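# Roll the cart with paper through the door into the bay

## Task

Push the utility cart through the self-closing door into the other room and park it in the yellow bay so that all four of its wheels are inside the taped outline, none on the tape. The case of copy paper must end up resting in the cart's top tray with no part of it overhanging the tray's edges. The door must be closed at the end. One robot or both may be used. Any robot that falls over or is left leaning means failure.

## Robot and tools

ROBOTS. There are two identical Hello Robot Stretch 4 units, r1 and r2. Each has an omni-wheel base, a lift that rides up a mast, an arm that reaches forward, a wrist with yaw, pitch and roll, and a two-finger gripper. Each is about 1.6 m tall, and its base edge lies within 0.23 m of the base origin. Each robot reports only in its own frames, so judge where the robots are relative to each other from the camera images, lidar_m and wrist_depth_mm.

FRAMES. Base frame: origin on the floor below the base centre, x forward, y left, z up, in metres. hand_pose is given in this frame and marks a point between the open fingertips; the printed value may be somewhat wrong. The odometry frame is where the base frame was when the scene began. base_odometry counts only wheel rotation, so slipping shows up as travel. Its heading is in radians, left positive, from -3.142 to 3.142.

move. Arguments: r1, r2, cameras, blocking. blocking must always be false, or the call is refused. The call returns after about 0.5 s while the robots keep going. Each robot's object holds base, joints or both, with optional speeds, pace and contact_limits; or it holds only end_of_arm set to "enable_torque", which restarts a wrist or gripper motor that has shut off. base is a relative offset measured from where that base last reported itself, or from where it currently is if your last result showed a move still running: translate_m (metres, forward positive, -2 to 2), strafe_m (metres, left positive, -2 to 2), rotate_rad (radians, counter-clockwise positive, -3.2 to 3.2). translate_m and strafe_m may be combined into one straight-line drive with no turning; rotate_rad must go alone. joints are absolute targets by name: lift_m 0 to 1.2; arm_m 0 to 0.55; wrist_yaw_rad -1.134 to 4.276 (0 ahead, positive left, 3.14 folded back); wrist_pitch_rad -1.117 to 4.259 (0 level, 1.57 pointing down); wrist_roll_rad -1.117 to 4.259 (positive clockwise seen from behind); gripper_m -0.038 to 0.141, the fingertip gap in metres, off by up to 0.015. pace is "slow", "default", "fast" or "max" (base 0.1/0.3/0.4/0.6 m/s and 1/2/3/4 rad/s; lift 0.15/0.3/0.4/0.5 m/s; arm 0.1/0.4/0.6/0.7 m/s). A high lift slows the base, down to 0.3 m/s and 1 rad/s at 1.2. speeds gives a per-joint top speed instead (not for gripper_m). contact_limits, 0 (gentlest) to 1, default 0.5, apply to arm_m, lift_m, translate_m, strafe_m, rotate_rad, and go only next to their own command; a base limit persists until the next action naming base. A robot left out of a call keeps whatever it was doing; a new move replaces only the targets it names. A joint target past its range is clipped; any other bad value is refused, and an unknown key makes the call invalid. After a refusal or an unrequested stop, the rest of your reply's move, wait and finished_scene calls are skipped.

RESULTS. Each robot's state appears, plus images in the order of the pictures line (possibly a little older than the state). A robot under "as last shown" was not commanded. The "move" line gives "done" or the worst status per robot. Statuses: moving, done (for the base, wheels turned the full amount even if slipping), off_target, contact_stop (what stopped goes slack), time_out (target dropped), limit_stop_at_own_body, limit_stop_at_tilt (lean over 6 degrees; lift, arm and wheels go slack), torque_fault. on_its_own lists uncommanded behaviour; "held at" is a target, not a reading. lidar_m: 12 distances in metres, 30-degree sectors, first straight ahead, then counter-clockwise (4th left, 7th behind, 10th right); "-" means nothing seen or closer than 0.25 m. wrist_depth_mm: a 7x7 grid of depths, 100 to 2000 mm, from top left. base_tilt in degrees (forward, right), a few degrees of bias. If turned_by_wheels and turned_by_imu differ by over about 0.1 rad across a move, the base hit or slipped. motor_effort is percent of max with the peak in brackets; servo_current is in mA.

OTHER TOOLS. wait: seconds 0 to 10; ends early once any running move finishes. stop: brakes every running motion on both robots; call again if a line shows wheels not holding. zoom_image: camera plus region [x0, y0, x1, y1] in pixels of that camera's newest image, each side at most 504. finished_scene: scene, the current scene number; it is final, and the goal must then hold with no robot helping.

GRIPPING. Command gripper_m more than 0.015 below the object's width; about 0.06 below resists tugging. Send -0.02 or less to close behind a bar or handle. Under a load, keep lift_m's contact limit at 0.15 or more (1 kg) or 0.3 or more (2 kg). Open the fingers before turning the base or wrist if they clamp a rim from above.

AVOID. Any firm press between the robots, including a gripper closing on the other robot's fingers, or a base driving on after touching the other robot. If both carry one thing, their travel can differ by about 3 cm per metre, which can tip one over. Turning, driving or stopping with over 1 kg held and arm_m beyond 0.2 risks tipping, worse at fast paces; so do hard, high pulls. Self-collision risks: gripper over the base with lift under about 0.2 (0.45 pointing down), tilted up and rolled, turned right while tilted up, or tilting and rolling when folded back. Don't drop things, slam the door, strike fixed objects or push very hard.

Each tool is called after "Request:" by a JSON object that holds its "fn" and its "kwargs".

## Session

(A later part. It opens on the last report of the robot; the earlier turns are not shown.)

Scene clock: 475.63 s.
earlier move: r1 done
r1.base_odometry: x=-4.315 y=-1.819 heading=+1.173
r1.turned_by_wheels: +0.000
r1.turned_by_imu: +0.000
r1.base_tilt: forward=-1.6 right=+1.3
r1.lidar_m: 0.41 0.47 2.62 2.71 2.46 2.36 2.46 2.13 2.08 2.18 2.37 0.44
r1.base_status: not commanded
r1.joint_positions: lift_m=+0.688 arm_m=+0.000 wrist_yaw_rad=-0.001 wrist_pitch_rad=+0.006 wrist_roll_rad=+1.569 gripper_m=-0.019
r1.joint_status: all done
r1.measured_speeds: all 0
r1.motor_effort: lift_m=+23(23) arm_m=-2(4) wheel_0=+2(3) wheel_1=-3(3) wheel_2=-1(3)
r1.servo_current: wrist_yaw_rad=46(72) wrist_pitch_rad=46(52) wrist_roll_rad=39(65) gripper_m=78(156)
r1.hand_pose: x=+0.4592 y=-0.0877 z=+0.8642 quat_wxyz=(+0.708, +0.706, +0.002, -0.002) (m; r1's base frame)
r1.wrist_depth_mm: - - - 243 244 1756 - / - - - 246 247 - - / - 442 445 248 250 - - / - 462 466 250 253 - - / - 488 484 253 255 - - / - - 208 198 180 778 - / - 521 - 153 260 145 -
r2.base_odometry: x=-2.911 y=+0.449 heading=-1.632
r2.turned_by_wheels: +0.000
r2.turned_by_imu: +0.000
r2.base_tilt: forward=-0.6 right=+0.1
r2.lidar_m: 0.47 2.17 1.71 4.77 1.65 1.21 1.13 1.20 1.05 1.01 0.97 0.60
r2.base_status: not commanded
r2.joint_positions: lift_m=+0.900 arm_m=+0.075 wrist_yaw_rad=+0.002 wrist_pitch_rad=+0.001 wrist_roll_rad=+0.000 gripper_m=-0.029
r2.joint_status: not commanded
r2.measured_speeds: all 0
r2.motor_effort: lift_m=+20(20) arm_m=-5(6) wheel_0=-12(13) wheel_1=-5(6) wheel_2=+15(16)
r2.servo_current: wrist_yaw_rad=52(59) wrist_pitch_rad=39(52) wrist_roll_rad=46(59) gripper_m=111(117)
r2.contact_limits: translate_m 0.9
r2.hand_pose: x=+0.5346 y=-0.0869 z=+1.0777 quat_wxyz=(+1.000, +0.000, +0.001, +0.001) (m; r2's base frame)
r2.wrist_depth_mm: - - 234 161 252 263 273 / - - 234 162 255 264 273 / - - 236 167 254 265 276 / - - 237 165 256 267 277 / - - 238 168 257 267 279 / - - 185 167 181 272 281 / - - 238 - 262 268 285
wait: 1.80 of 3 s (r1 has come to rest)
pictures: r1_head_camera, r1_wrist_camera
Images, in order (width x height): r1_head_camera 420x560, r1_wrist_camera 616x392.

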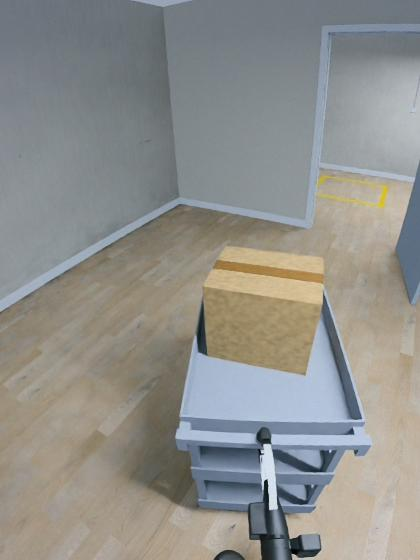

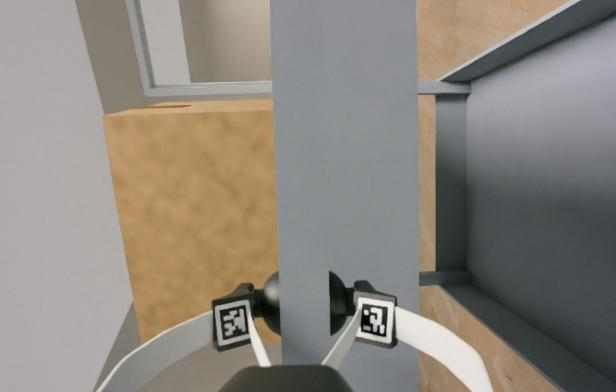

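Request:
{"fn": "move", "kwargs": {"blocking": false, "r1": {"base":{"translate_m":0.05,"strafe_m":0.25},"pace":"slow","contact_limits":{"strafe_m":0.8}}}}

Request:
{"fn": "wait", "kwargs": {"seconds": 4}}

Request:
{"fn": "move", "kwargs": {"blocking": false, "r1": {"base":{"rotate_rad":-0.3},"pace":"slow","contact_limits":{"rotate_rad":0.8}}}}

Request:
{"fn": "wait", "kwargs": {"seconds": 3, "cameras": ["r1_head_camera"]}}

Scene clock: 501.47 s.
move: r1 moving
r1.base_odometry: x=-4.325 y=-1.812 heading=+1.172
r1.turned_by_wheels: +0.000
r1.turned_by_imu: -0.001
r1.base_tilt: forward=-1.6 right=+1.3
r1.lidar_m: 0.42 2.75 2.61 2.69 2.43 2.35 2.40 2.18 2.09 2.19 2.38 0.43
r1.base_status: translate_m moving; strafe_m moving
r1.joint_positions: lift_m=+0.688 arm_m=+0.000 wrist_yaw_rad=-0.001 wrist_pitch_rad=+0.006 wrist_roll_rad=+1.569 gripper_m=-0.019
r1.joint_status: not commanded
r1.measured_speeds: translate_m=+0.010 strafe_m=+0.050 rotate_rad=-0.002 lift_m=+0.000 arm_m=+0.000 wrist_yaw_rad=+0.000 wrist_pitch_rad=+0.000 wrist_roll_rad=+0.000
r1.motor_effort: lift_m=+23(23) arm_m=-4(4) wheel_0=-9(9) wheel_1=+3(6) wheel_2=-1(3)
r1.servo_current: wrist_yaw_rad=33(59) wrist_pitch_rad=52(59) wrist_roll_rad=33(72) gripper_m=85(91)
r1.contact_limits: strafe_m 0.8
r1.hand_pose: x=+0.4592 y=-0.0877 z=+0.8642 quat_wxyz=(+0.708, +0.706, +0.002, -0.002) (m; r1's base frame)
r1.wrist_depth_mm: - - - 249 248 1708 - / - - - 250 251 1756 - / - 452 452 251 252 - - / - 469 469 253 255 - - / - 496 484 256 257 - - / - - 207 200 180 - - / - 517 - 153 262 145 -
r2: as last shown
r2.base_tilt: forward=-0.6 right=+0.0
r2.lidar_m: 0.48 2.15 1.73 4.79 1.68 1.20 1.14 1.19 1.04 1.00 0.96 0.58
r2.motor_effort: lift_m=+20(20) arm_m=-5(6) wheel_0=-12(13) wheel_1=-6(6) wheel_2=+15(15)
r2.servo_current: wrist_yaw_rad=46(59) wrist_pitch_rad=26(46) wrist_roll_rad=59(59) gripper_m=111(111)
r2.contact_limits: translate_m 0.9
r2.wrist_depth_mm: - - 232 161 252 262 273 / - - 234 163 253 264 272 / - - 236 167 255 267 276 / - - 236 165 255 267 276 / - - 238 167 257 268 279 / - - 185 167 180 272 282 / - - 239 - 262 268 283
pictures: none

Scene clock: 504.73 s.
earlier move: r1 done
r1.base_odometry: x=-4.525 y=-1.676 heading=+1.172
r1.turned_by_wheels: +0.000
r1.turned_by_imu: +0.000
r1.base_tilt: forward=-1.6 right=+1.3
r1.lidar_m: 0.42 2.51 2.34 2.49 2.37 2.26 2.37 2.43 2.33 2.43 0.42 0.39
r1.base_status: done
r1.joint_positions: lift_m=+0.688 arm_m=+0.000 wrist_yaw_rad=-0.005 wrist_pitch_rad=+0.008 wrist_roll_rad=+1.569 gripper_m=-0.019
r1.joint_status: not commanded
r1.measured_speeds: all 0
r1.motor_effort: lift_m=+23(23) arm_m=+2(4) wheel_0=-3(14) wheel_1=+3(8) wheel_2=-5(9)
r1.servo_current: wrist_yaw_rad=46(72) wrist_pitch_rad=52(59) wrist_roll_rad=46(85) gripper_m=52(91)
r1.contact_limits: strafe_m 0.8
r1.hand_pose: x=+0.4589 y=-0.0888 z=+0.8635 quat_wxyz=(+0.708, +0.706, +0.001, -0.004) (m; r1's base frame)
r1.wrist_depth_mm: - 359 362 123 181 181 - / - 389 392 130 190 - - / - 421 424 - 200 - - / - 469 466 - 211 - - / - - 512 - 222 1756 - / - - - 176 183 1576 1255 / - - 179 138 250 135 1205
r2.base_odometry: x=-2.911 y=+0.449 heading=-1.632
r2.turned_by_wheels: +0.000
r2.turned_by_imu: +0.000
r2.base_tilt: forward=-0.6 right=+0.0
r2.lidar_m: 0.46 2.14 1.77 4.80 1.67 1.22 1.13 1.17 1.07 0.99 0.97 0.59
r2.base_status: not commanded
r2.joint_positions: lift_m=+0.900 arm_m=+0.075 wrist_yaw_rad=+0.002 wrist_pitch_rad=+0.001 wrist_roll_rad=+0.000 gripper_m=-0.029
r2.joint_status: not commanded
r2.measured_speeds: all 0
r2.motor_effort: lift_m=+20(20) arm_m=-5(6) wheel_0=-12(13) wheel_1=-6(6) wheel_2=+15(16)
r2.servo_current: wrist_yaw_rad=59(65) wrist_pitch_rad=46(46) wrist_roll_rad=52(59) gripper_m=104(117)
r2.contact_limits: translate_m 0.9
r2.hand_pose: x=+0.5346 y=-0.0869 z=+1.0777 quat_wxyz=(+1.000, +0.000, +0.001, +0.001) (m; r2's base frame)
r2.wrist_depth_mm: - - 232 161 252 262 272 / - - 235 163 254 265 273 / - - 236 166 255 266 274 / - - 236 165 256 267 277 / - - 238 167 258 268 278 / - - 185 167 180 272 282 / - - 240 - 260 270 283
wait: 3.27 of 4 s (r1 has come to rest)
pictures: none

Scene clock: 505.23 s.
move: r1 moving
r1.base_odometry: x=-4.526 y=-1.677 heading=+1.048
r1.turned_by_wheels: -0.124
r1.turned_by_imu: -0.124
r1.base_tilt: forward=-1.6 right=+1.3
r1.lidar_m: 0.41 2.62 2.37 2.42 2.46 2.28 2.30 2.52 2.32 2.34 2.54 0.41
r1.base_status: rotate_rad moving
r1.joint_positions: lift_m=+0.688 arm_m=+0.000 wrist_yaw_rad=+0.006 wrist_pitch_rad=+0.008 wrist_roll_rad=+1.569 gripper_m=-0.019
r1.joint_status: not commanded
r1.measured_speeds: translate_m=+0.002 strafe_m=+0.001 rotate_rad=-0.495 lift_m=+0.000 arm_m=+0.000 wrist_yaw_rad=+0.012 wrist_pitch_rad=+0.000 wrist_roll_rad=+0.000
r1.motor_effort: lift_m=+23(23) arm_m=+3(3) wheel_0=+15(16) wheel_1=+8(10) wheel_2=+4(6)
r1.servo_current: wrist_yaw_rad=65(65) wrist_pitch_rad=59(59) wrist_roll_rad=46(52) gripper_m=46(59)
r1.contact_limits: rotate_rad 0.8
r1.hand_pose: x=+0.4598 y=-0.0858 z=+0.8635 quat_wxyz=(+0.708, +0.707, +0.005, -0.001) (m; r1's base frame)
r1.wrist_depth_mm: - 366 375 - 186 - - / - 384 389 - 194 - - / - 413 418 - 204 - - / - 459 455 - 213 - - / - 508 496 156 222 1708 - / - - - 186 229 1661 1281 / - - 171 158 244 1464 1255
r2: as last shown
r2.base_tilt: forward=-0.6 right=+0.1
r2.lidar_m: 0.47 2.09 1.78 4.79 1.67 1.21 1.13 1.19 1.06 0.98 0.98 0.58
r2.motor_effort: lift_m=+20(20) arm_m=-5(6) wheel_0=-12(13) wheel_1=-6(6) wheel_2=+15(15)
r2.servo_current: wrist_yaw_rad=33(46) wrist_pitch_rad=39(46) wrist_roll_rad=39(59) gripper_m=111(111)
r2.contact_limits: translate_m 0.9
r2.wrist_depth_mm: - - 233 162 252 263 273 / - - 235 163 253 265 273 / - - 235 167 255 266 276 / - - 236 164 256 268 277 / - - 238 167 257 268 279 / - - 186 167 181 271 281 / - - 239 - 263 268 285
pictures: none

Scene clock: 506.13 s.
earlier move: r1 done
r1.base_odometry: x=-4.525 y=-1.676 heading=+0.874
r1.turned_by_wheels: -0.174
r1.turned_by_imu: -0.175
r1.base_tilt: forward=-1.6 right=+1.3
r1.lidar_m: 0.37 2.86 2.40 2.37 2.72 2.28 2.26 2.65 2.33 2.32 2.66 0.43
r1.base_status: done
r1.joint_positions: lift_m=+0.688 arm_m=+0.000 wrist_yaw_rad=+0.007 wrist_pitch_rad=+0.008 wrist_roll_rad=+1.569 gripper_m=-0.019
r1.joint_status: not commanded
r1.measured_speeds: all 0
r1.motor_effort: lift_m=+23(23) arm_m=-4(4) wheel_0=+8(18) wheel_1=+2(10) wheel_2=+7(9)
r1.servo_current: wrist_yaw_rad=59(72) wrist_pitch_rad=52(59) wrist_roll_rad=52(65) gripper_m=52(59)
r1.contact_limits: rotate_rad 0.8
r1.hand_pose: x=+0.4600 y=-0.0853 z=+0.8635 quat_wxyz=(+0.708, +0.707, +0.005, +0.000) (m; r1's base frame)
r1.wrist_depth_mm: - - - 238 240 1708 1255 / - - - 237 238 1708 - / - 433 439 236 237 - - / - 445 445 175 236 - - / - 459 459 235 236 - - / - 473 469 174 234 - - / - 488 180 145 233 128 -
r2.base_odometry: x=-2.911 y=+0.449 heading=-1.632
r2.turned_by_wheels: +0.000
r2.turned_by_imu: +0.000
r2.base_tilt: forward=-0.5 right=+0.1
r2.lidar_m: 0.49 2.17 1.74 4.75 1.68 1.20 1.13 1.19 1.07 1.00 0.97 0.57
r2.base_status: not commanded
r2.joint_positions: lift_m=+0.900 arm_m=+0.075 wrist_yaw_rad=+0.002 wrist_pitch_rad=+0.001 wrist_roll_rad=+0.000 gripper_m=-0.029
r2.joint_status: not commanded
r2.measured_speeds: all 0
r2.motor_effort: lift_m=+20(20) arm_m=-5(6) wheel_0=-12(13) wheel_1=-5(6) wheel_2=+15(15)
r2.servo_current: wrist_yaw_rad=46(52) wrist_pitch_rad=39(46) wrist_roll_rad=39(59) gripper_m=104(111)
r2.contact_limits: translate_m 0.9
r2.hand_pose: x=+0.5346 y=-0.0869 z=+1.0777 quat_wxyz=(+1.000, +0.000, +0.001, +0.001) (m; r2's base frame)
r2.wrist_depth_mm: - - 233 161 251 263 272 / - - 234 163 253 264 273 / - - 236 166 255 266 276 / - - 236 164 256 267 277 / - - 238 167 258 268 279 / - - 186 167 181 272 281 / - - 240 - 262 268 282
wait: 0.90 of 3 s (r1 has come to rest)
pictures: r1_head_camera
Images, in order (width x height): r1_head_camera 420x560.

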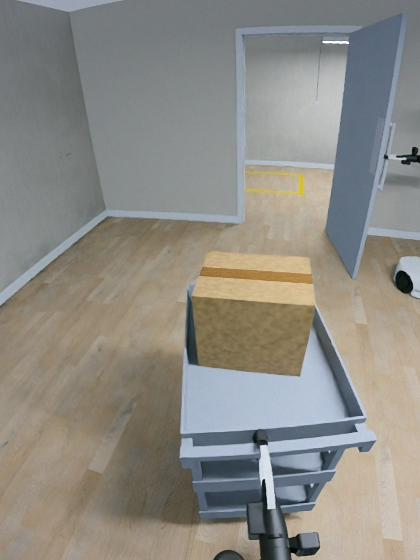

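Request:
{"fn": "move", "kwargs": {"blocking": false, "r1": {"base":{"translate_m":0.04,"strafe_m":0.2},"pace":"slow","contact_limits":{"strafe_m":0.8}}}}

Request:
{"fn": "wait", "kwargs": {"seconds": 4}}

Request:
{"fn": "move", "kwargs": {"blocking": false, "r1": {"base":{"rotate_rad":-0.26},"pace":"slow","contact_limits":{"rotate_rad":0.8}}}}

Request:
{"fn": "wait", "kwargs": {"seconds": 3}}

Request:
{"fn": "move", "kwargs": {"blocking": false, "r1": {"base":{"translate_m":0.35},"pace":"slow","contact_limits":{"translate_m":0.8}}}}

Request:
{"fn": "wait", "kwargs": {"seconds": 5, "cameras": ["r1_head_camera"]}}

Scene clock: 516.53 s.
move: r1 moving
r1.base_odometry: x=-4.534 y=-1.666 heading=+0.873
r1.turned_by_wheels: +0.000
r1.turned_by_imu: -0.001
r1.base_tilt: forward=-1.6 right=+1.3
r1.lidar_m: 0.39 2.85 2.41 2.36 2.68 2.30 2.26 2.63 2.33 2.35 2.68 0.43
r1.base_status: translate_m moving; strafe_m moving
r1.joint_positions: lift_m=+0.688 arm_m=+0.000 wrist_yaw_rad=+0.003 wrist_pitch_rad=+0.008 wrist_roll_rad=+1.569 gripper_m=-0.019
r1.joint_status: not commanded
r1.measured_speeds: translate_m=+0.010 strafe_m=+0.051 rotate_rad=+0.001 lift_m=+0.000 arm_m=+0.000 wrist_yaw_rad=-0.005 wrist_pitch_rad=+0.000 wrist_roll_rad=+0.000
r1.motor_effort: lift_m=+23(23) arm_m=-4(4) wheel_0=-6(8) wheel_1=+6(9) wheel_2=-2(5)
r1.servo_current: wrist_yaw_rad=65(85) wrist_pitch_rad=46(52) wrist_roll_rad=46(59) gripper_m=52(59)
r1.contact_limits: strafe_m 0.8
r1.hand_pose: x=+0.4596 y=-0.0866 z=+0.8635 quat_wxyz=(+0.708, +0.707, +0.004, -0.002) (m; r1's base frame)
r1.wrist_depth_mm: - - - 242 243 1708 1255 / - - - - 240 1756 - / - 439 442 238 239 - - / - 445 449 236 238 - - / - 455 459 175 236 - - / - 469 466 174 235 - - / - 477 180 172 231 - -
r2: as last shown
r2.base_tilt: forward=-0.6 right=+0.1
r2.lidar_m: 0.47 2.14 1.79 4.79 1.65 1.20 1.14 1.18 1.06 1.00 0.98 0.57
r2.motor_effort: lift_m=+20(20) arm_m=-5(5) wheel_0=-12(13) wheel_1=-5(6) wheel_2=+15(15)
r2.servo_current: wrist_yaw_rad=46(59) wrist_pitch_rad=39(46) wrist_roll_rad=46(52) gripper_m=104(111)
r2.contact_limits: translate_m 0.9
r2.wrist_depth_mm: - - 233 162 252 263 273 / - - 234 163 251 264 273 / - - 235 167 255 266 277 / - - 236 165 254 267 277 / - - 239 168 258 268 278 / - - 186 167 181 272 281 / - - 239 - 262 268 285
pictures: none

Scene clock: 519.30 s.
earlier move: r1 done
r1.base_odometry: x=-4.653 y=-1.517 heading=+0.873
r1.turned_by_wheels: +0.000
r1.turned_by_imu: +0.000
r1.base_tilt: forward=-1.6 right=+1.3
r1.lidar_m: 0.41 2.64 2.22 2.18 2.56 2.30 2.25 2.64 2.53 2.52 0.49 0.41
r1.base_status: done
r1.joint_positions: lift_m=+0.688 arm_m=+0.000 wrist_yaw_rad=-0.009 wrist_pitch_rad=+0.008 wrist_roll_rad=+1.569 gripper_m=-0.019
r1.joint_status: not commanded
r1.measured_speeds: all 0
r1.motor_effort: lift_m=+23(23) arm_m=+4(4) wheel_0=-4(14) wheel_1=+2(9) wheel_2=-7(10)
r1.servo_current: wrist_yaw_rad=65(85) wrist_pitch_rad=52(65) wrist_roll_rad=46(65) gripper_m=52(59)
r1.contact_limits: strafe_m 0.8
r1.hand_pose: x=+0.4585 y=-0.0899 z=+0.8635 quat_wxyz=(+0.708, +0.707, +0.000, -0.006) (m; r1's base frame)
r1.wrist_depth_mm: - - - 149 206 - - / - 399 404 153 212 - - / - 421 421 157 217 - - / - 449 449 161 222 - - / - 480 477 226 228 - - / - - 492 174 232 1661 - / - - 181 143 241 127 1229
r2.base_odometry: x=-2.911 y=+0.449 heading=-1.632
r2.turned_by_wheels: +0.000
r2.turned_by_imu: +0.000
r2.base_tilt: forward=-0.6 right=+0.1
r2.lidar_m: 0.45 2.08 1.81 4.81 1.67 1.20 1.13 1.20 1.05 1.00 0.95 0.59
r2.base_status: not commanded
r2.joint_positions: lift_m=+0.900 arm_m=+0.075 wrist_yaw_rad=+0.002 wrist_pitch_rad=+0.001 wrist_roll_rad=+0.000 gripper_m=-0.029
r2.joint_status: not commanded
r2.measured_speeds: all 0
r2.motor_effort: lift_m=+20(20) arm_m=-5(6) wheel_0=-12(13) wheel_1=-5(6) wheel_2=+15(15)
r2.servo_current: wrist_yaw_rad=46(65) wrist_pitch_rad=33(46) wrist_roll_rad=39(65) gripper_m=111(117)
r2.contact_limits: translate_m 0.9
r2.hand_pose: x=+0.5346 y=-0.0869 z=+1.0777 quat_wxyz=(+1.000, +0.000, +0.001, +0.001) (m; r2's base frame)
r2.wrist_depth_mm: - - 233 162 254 263 272 / - - 235 163 253 263 273 / - - 236 166 254 265 276 / - - 237 164 255 268 277 / - - 237 168 258 270 279 / - - 186 167 181 271 281 / - - 238 - 263 268 282
wait: 2.77 of 4 s (r1 has come to rest)
pictures: none

Scene clock: 519.80 s.
move: r1 moving
r1.base_odometry: x=-4.653 y=-1.517 heading=+0.749
r1.turned_by_wheels: -0.124
r1.turned_by_imu: -0.124
r1.base_tilt: forward=-1.6 right=+1.2
r1.lidar_m: 0.39 0.44 2.23 2.18 2.34 2.31 2.27 2.51 2.57 2.53 2.71 0.42
r1.base_status: rotate_rad moving
r1.joint_positions: lift_m=+0.688 arm_m=+0.000 wrist_yaw_rad=+0.006 wrist_pitch_rad=+0.008 wrist_roll_rad=+1.569 gripper_m=-0.019
r1.joint_status: not commanded
r1.measured_speeds: translate_m=+0.001 strafe_m=-0.002 rotate_rad=-0.488 lift_m=+0.000 arm_m=+0.000 wrist_yaw_rad=+0.028 wrist_pitch_rad=+0.000 wrist_roll_rad=+0.000
r1.motor_effort: lift_m=+23(23) arm_m=+4(4) wheel_0=+14(14) wheel_1=+5(8) wheel_2=+9(9)
r1.servo_current: wrist_yaw_rad=52(65) wrist_pitch_rad=52(59) wrist_roll_rad=52(59) gripper_m=46(52)
r1.contact_limits: rotate_rad 0.8
r1.hand_pose: x=+0.4598 y=-0.0856 z=+0.8635 quat_wxyz=(+0.708, +0.707, +0.005, -0.001) (m; r1's base frame)
r1.wrist_depth_mm: - - - 212 215 1576 - / - - 418 158 218 - - / - 421 424 220 223 - - / - 442 445 165 226 - - / - 466 469 227 230 - - / - 500 484 178 234 1756 - / - - 170 144 180 1464 1336
r2: as last shown
r2.lidar_m: 0.48 2.05 1.78 4.80 1.63 1.20 1.13 1.17 1.07 0.98 1.00 0.59
r2.motor_effort: lift_m=+20(20) arm_m=-5(5) wheel_0=-12(13) wheel_1=-5(6) wheel_2=+15(15)
r2.servo_current: wrist_yaw_rad=39(52) wrist_pitch_rad=46(46) wrist_roll_rad=46(52) gripper_m=111(111)
r2.contact_limits: translate_m 0.9
r2.wrist_depth_mm: - - 233 162 251 263 273 / - - 234 163 253 264 273 / - - 236 166 254 265 276 / - - 236 165 256 268 277 / - - 237 168 257 271 279 / - - 185 167 181 272 282 / - - 240 - 260 270 283
pictures: none

Scene clock: 520.60 s.
earlier move: r1 done
r1.base_odometry: x=-4.653 y=-1.517 heading=+0.614
r1.turned_by_wheels: -0.134
r1.turned_by_imu: -0.135
r1.base_tilt: forward=-1.6 right=+1.3
r1.lidar_m: 0.37 3.23 2.31 2.16 2.23 2.40 2.27 2.36 2.66 2.52 2.59 0.42
r1.base_status: done
r1.joint_positions: lift_m=+0.688 arm_m=+0.000 wrist_yaw_rad=+0.006 wrist_pitch_rad=+0.008 wrist_roll_rad=+1.569 gripper_m=-0.019
r1.joint_status: not commanded
r1.measured_speeds: all 0
r1.motor_effort: lift_m=+23(23) arm_m=-4(4) wheel_0=+7(14) wheel_1=+4(8) wheel_2=+10(10)
r1.servo_current: wrist_yaw_rad=65(72) wrist_pitch_rad=52(59) wrist_roll_rad=52(65) gripper_m=46(52)
r1.contact_limits: rotate_rad 0.8
r1.hand_pose: x=+0.4598 y=-0.0857 z=+0.8635 quat_wxyz=(+0.708, +0.707, +0.005, -0.001) (m; r1's base frame)
r1.wrist_depth_mm: - - - 259 257 1708 1255 / - - - 253 252 1808 - / - - - 247 247 - - / - 449 449 241 243 - - / - 452 455 180 237 - - / - 459 455 182 235 - - / - 462 177 136 229 - -
r2.base_odometry: x=-2.911 y=+0.449 heading=-1.632
r2.turned_by_wheels: +0.000
r2.turned_by_imu: +0.000
r2.base_tilt: forward=-0.6 right=+0.1
r2.lidar_m: 0.48 2.10 1.80 4.81 1.69 1.21 1.15 1.19 1.08 1.00 0.98 0.59
r2.base_status: not commanded
r2.joint_positions: lift_m=+0.900 arm_m=+0.075 wrist_yaw_rad=+0.002 wrist_pitch_rad=+0.001 wrist_roll_rad=+0.000 gripper_m=-0.029
r2.joint_status: not commanded
r2.measured_speeds: all 0
r2.motor_effort: lift_m=+20(20) arm_m=-5(6) wheel_0=-12(13) wheel_1=-5(6) wheel_2=+15(15)
r2.servo_current: wrist_yaw_rad=46(59) wrist_pitch_rad=46(46) wrist_roll_rad=39(65) gripper_m=111(117)
r2.contact_limits: translate_m 0.9
r2.hand_pose: x=+0.5346 y=-0.0869 z=+1.0777 quat_wxyz=(+1.000, +0.000, +0.001, +0.001) (m; r2's base frame)
r2.wrist_depth_mm: - - 232 162 252 263 273 / - - 234 163 254 264 273 / - - 235 167 255 265 274 / - - 236 165 256 267 276 / - - 237 167 258 267 279 / - - 185 167 181 272 282 / - - 239 - 263 268 283
wait: 0.80 of 3 s (r1 has come to rest)
pictures: none

Scene clock: 521.10 s.
move: r1 moving
r1.base_odometry: x=-4.643 y=-1.510 heading=+0.615
r1.turned_by_wheels: +0.000
r1.turned_by_imu: +0.000
r1.base_tilt: forward=-1.6 right=+1.3
r1.lidar_m: 0.35 3.27 2.33 2.17 2.25 2.39 2.28 2.39 2.67 2.52 2.58 0.45
r1.base_status: translate_m moving
r1.joint_positions: lift_m=+0.688 arm_m=+0.000 wrist_yaw_rad=+0.003 wrist_pitch_rad=+0.008 wrist_roll_rad=+1.569 gripper_m=-0.019
r1.joint_status: not commanded
r1.measured_speeds: translate_m=+0.049 strafe_m=+0.001 rotate_rad=+0.002 lift_m=+0.000 arm_m=+0.000 wrist_yaw_rad=-0.003 wrist_pitch_rad=+0.000 wrist_roll_rad=+0.000
r1.motor_effort: lift_m=+23(23) arm_m=+0(4) wheel_0=+7(10) wheel_1=+6(8) wheel_2=-8(8)
r1.servo_current: wrist_yaw_rad=59(72) wrist_pitch_rad=52(59) wrist_roll_rad=59(59) gripper_m=52(59)
r1.contact_limits: translate_m 0.8
r1.hand_pose: x=+0.4595 y=-0.0867 z=+0.8635 quat_wxyz=(+0.708, +0.707, +0.004, -0.002) (m; r1's base frame)
r1.wrist_depth_mm: - - - 264 265 1756 1255 / - - - 258 258 1661 - / - - - 249 250 866 - / - 449 452 242 244 - - / - 449 452 180 237 - - / - 452 452 182 233 - - / - 455 179 145 226 - -
r2: as last shown
r2.base_tilt: forward=-0.6 right=+0.2
r2.lidar_m: 0.46 2.12 1.80 4.80 1.67 1.18 1.15 1.19 1.06 0.99 0.95 0.57
r2.motor_effort: lift_m=+20(20) arm_m=-5(6) wheel_0=-13(13) wheel_1=-5(6) wheel_2=+15(15)
r2.servo_current: wrist_yaw_rad=39(59) wrist_pitch_rad=46(46) wrist_roll_rad=46(52) gripper_m=111(117)
r2.contact_limits: translate_m 0.9
r2.wrist_depth_mm: - - 233 162 252 263 272 / - - 234 163 253 265 273 / - - 236 166 255 265 274 / - - 236 165 256 270 277 / - - 239 167 257 267 278 / - - 185 167 180 272 282 / - - 240 - 262 270 283
pictures: none

Scene clock: 525.40 s.
earlier move: r1 done
r1.base_odometry: x=-4.367 y=-1.315 heading=+0.615
r1.turned_by_wheels: +0.000
r1.turned_by_imu: +0.001
r1.base_tilt: forward=-1.6 right=+1.3
r1.lidar_m: 0.35 0.46 2.35 2.19 2.27 2.75 2.64 2.72 2.63 2.51 2.59 0.46
r1.base_status: done
r1.joint_positions: lift_m=+0.688 arm_m=+0.000 wrist_yaw_rad=+0.002 wrist_pitch_rad=+0.008 wrist_roll_rad=+1.569 gripper_m=-0.019
r1.joint_status: not commanded
r1.measured_speeds: all 0
r1.motor_effort: lift_m=+23(23) arm_m=+4(4) wheel_0=+8(11) wheel_1=+3(8) wheel_2=-1(17)
r1.servo_current: wrist_yaw_rad=46(72) wrist_pitch_rad=59(65) wrist_roll_rad=72(78) gripper_m=52(59)
r1.contact_limits: translate_m 0.8
r1.hand_pose: x=+0.4594 y=-0.0869 z=+0.8635 quat_wxyz=(+0.708, +0.707, +0.003, -0.002) (m; r1's base frame)
r1.wrist_depth_mm: - - - 222 319 1576 1182 / - - - - 281 1708 - / - - - 263 264 1863 - / - 459 459 252 252 - - / - 452 452 236 241 - - / - 442 442 178 231 - - / - 442 180 142 219 - -
r2.base_odometry: x=-2.911 y=+0.449 heading=-1.632
r2.turned_by_wheels: +0.000
r2.turned_by_imu: +0.001
r2.base_tilt: forward=-0.6 right=+0.1
r2.lidar_m: 0.48 1.57 1.61 4.79 1.69 1.20 1.14 1.17 1.08 1.01 0.96 0.60
r2.base_status: not commanded
r2.joint_positions: lift_m=+0.900 arm_m=+0.075 wrist_yaw_rad=+0.002 wrist_pitch_rad=+0.001 wrist_roll_rad=+0.000 gripper_m=-0.029
r2.joint_status: not commanded
r2.measured_speeds: all 0
r2.motor_effort: lift_m=+20(20) arm_m=-5(6) wheel_0=-12(13) wheel_1=-6(6) wheel_2=+15(16)
r2.servo_current: wrist_yaw_rad=52(59) wrist_pitch_rad=39(46) wrist_roll_rad=39(59) gripper_m=111(117)
r2.contact_limits: translate_m 0.9
r2.hand_pose: x=+0.5346 y=-0.0869 z=+1.0777 quat_wxyz=(+1.000, +0.000, +0.001, +0.001) (m; r2's base frame)
r2.wrist_depth_mm: - - 233 162 252 264 272 / - - 234 163 253 264 273 / - - 236 167 254 265 276 / - - 237 165 256 268 276 / - - 238 167 257 268 278 / - - 186 167 181 272 281 / - - 241 - 262 270 285
wait: 4.30 of 5 s (r1 has come to rest)
pictures: r1_head_camera
Images, in order (width x height): r1_head_camera 420x560.

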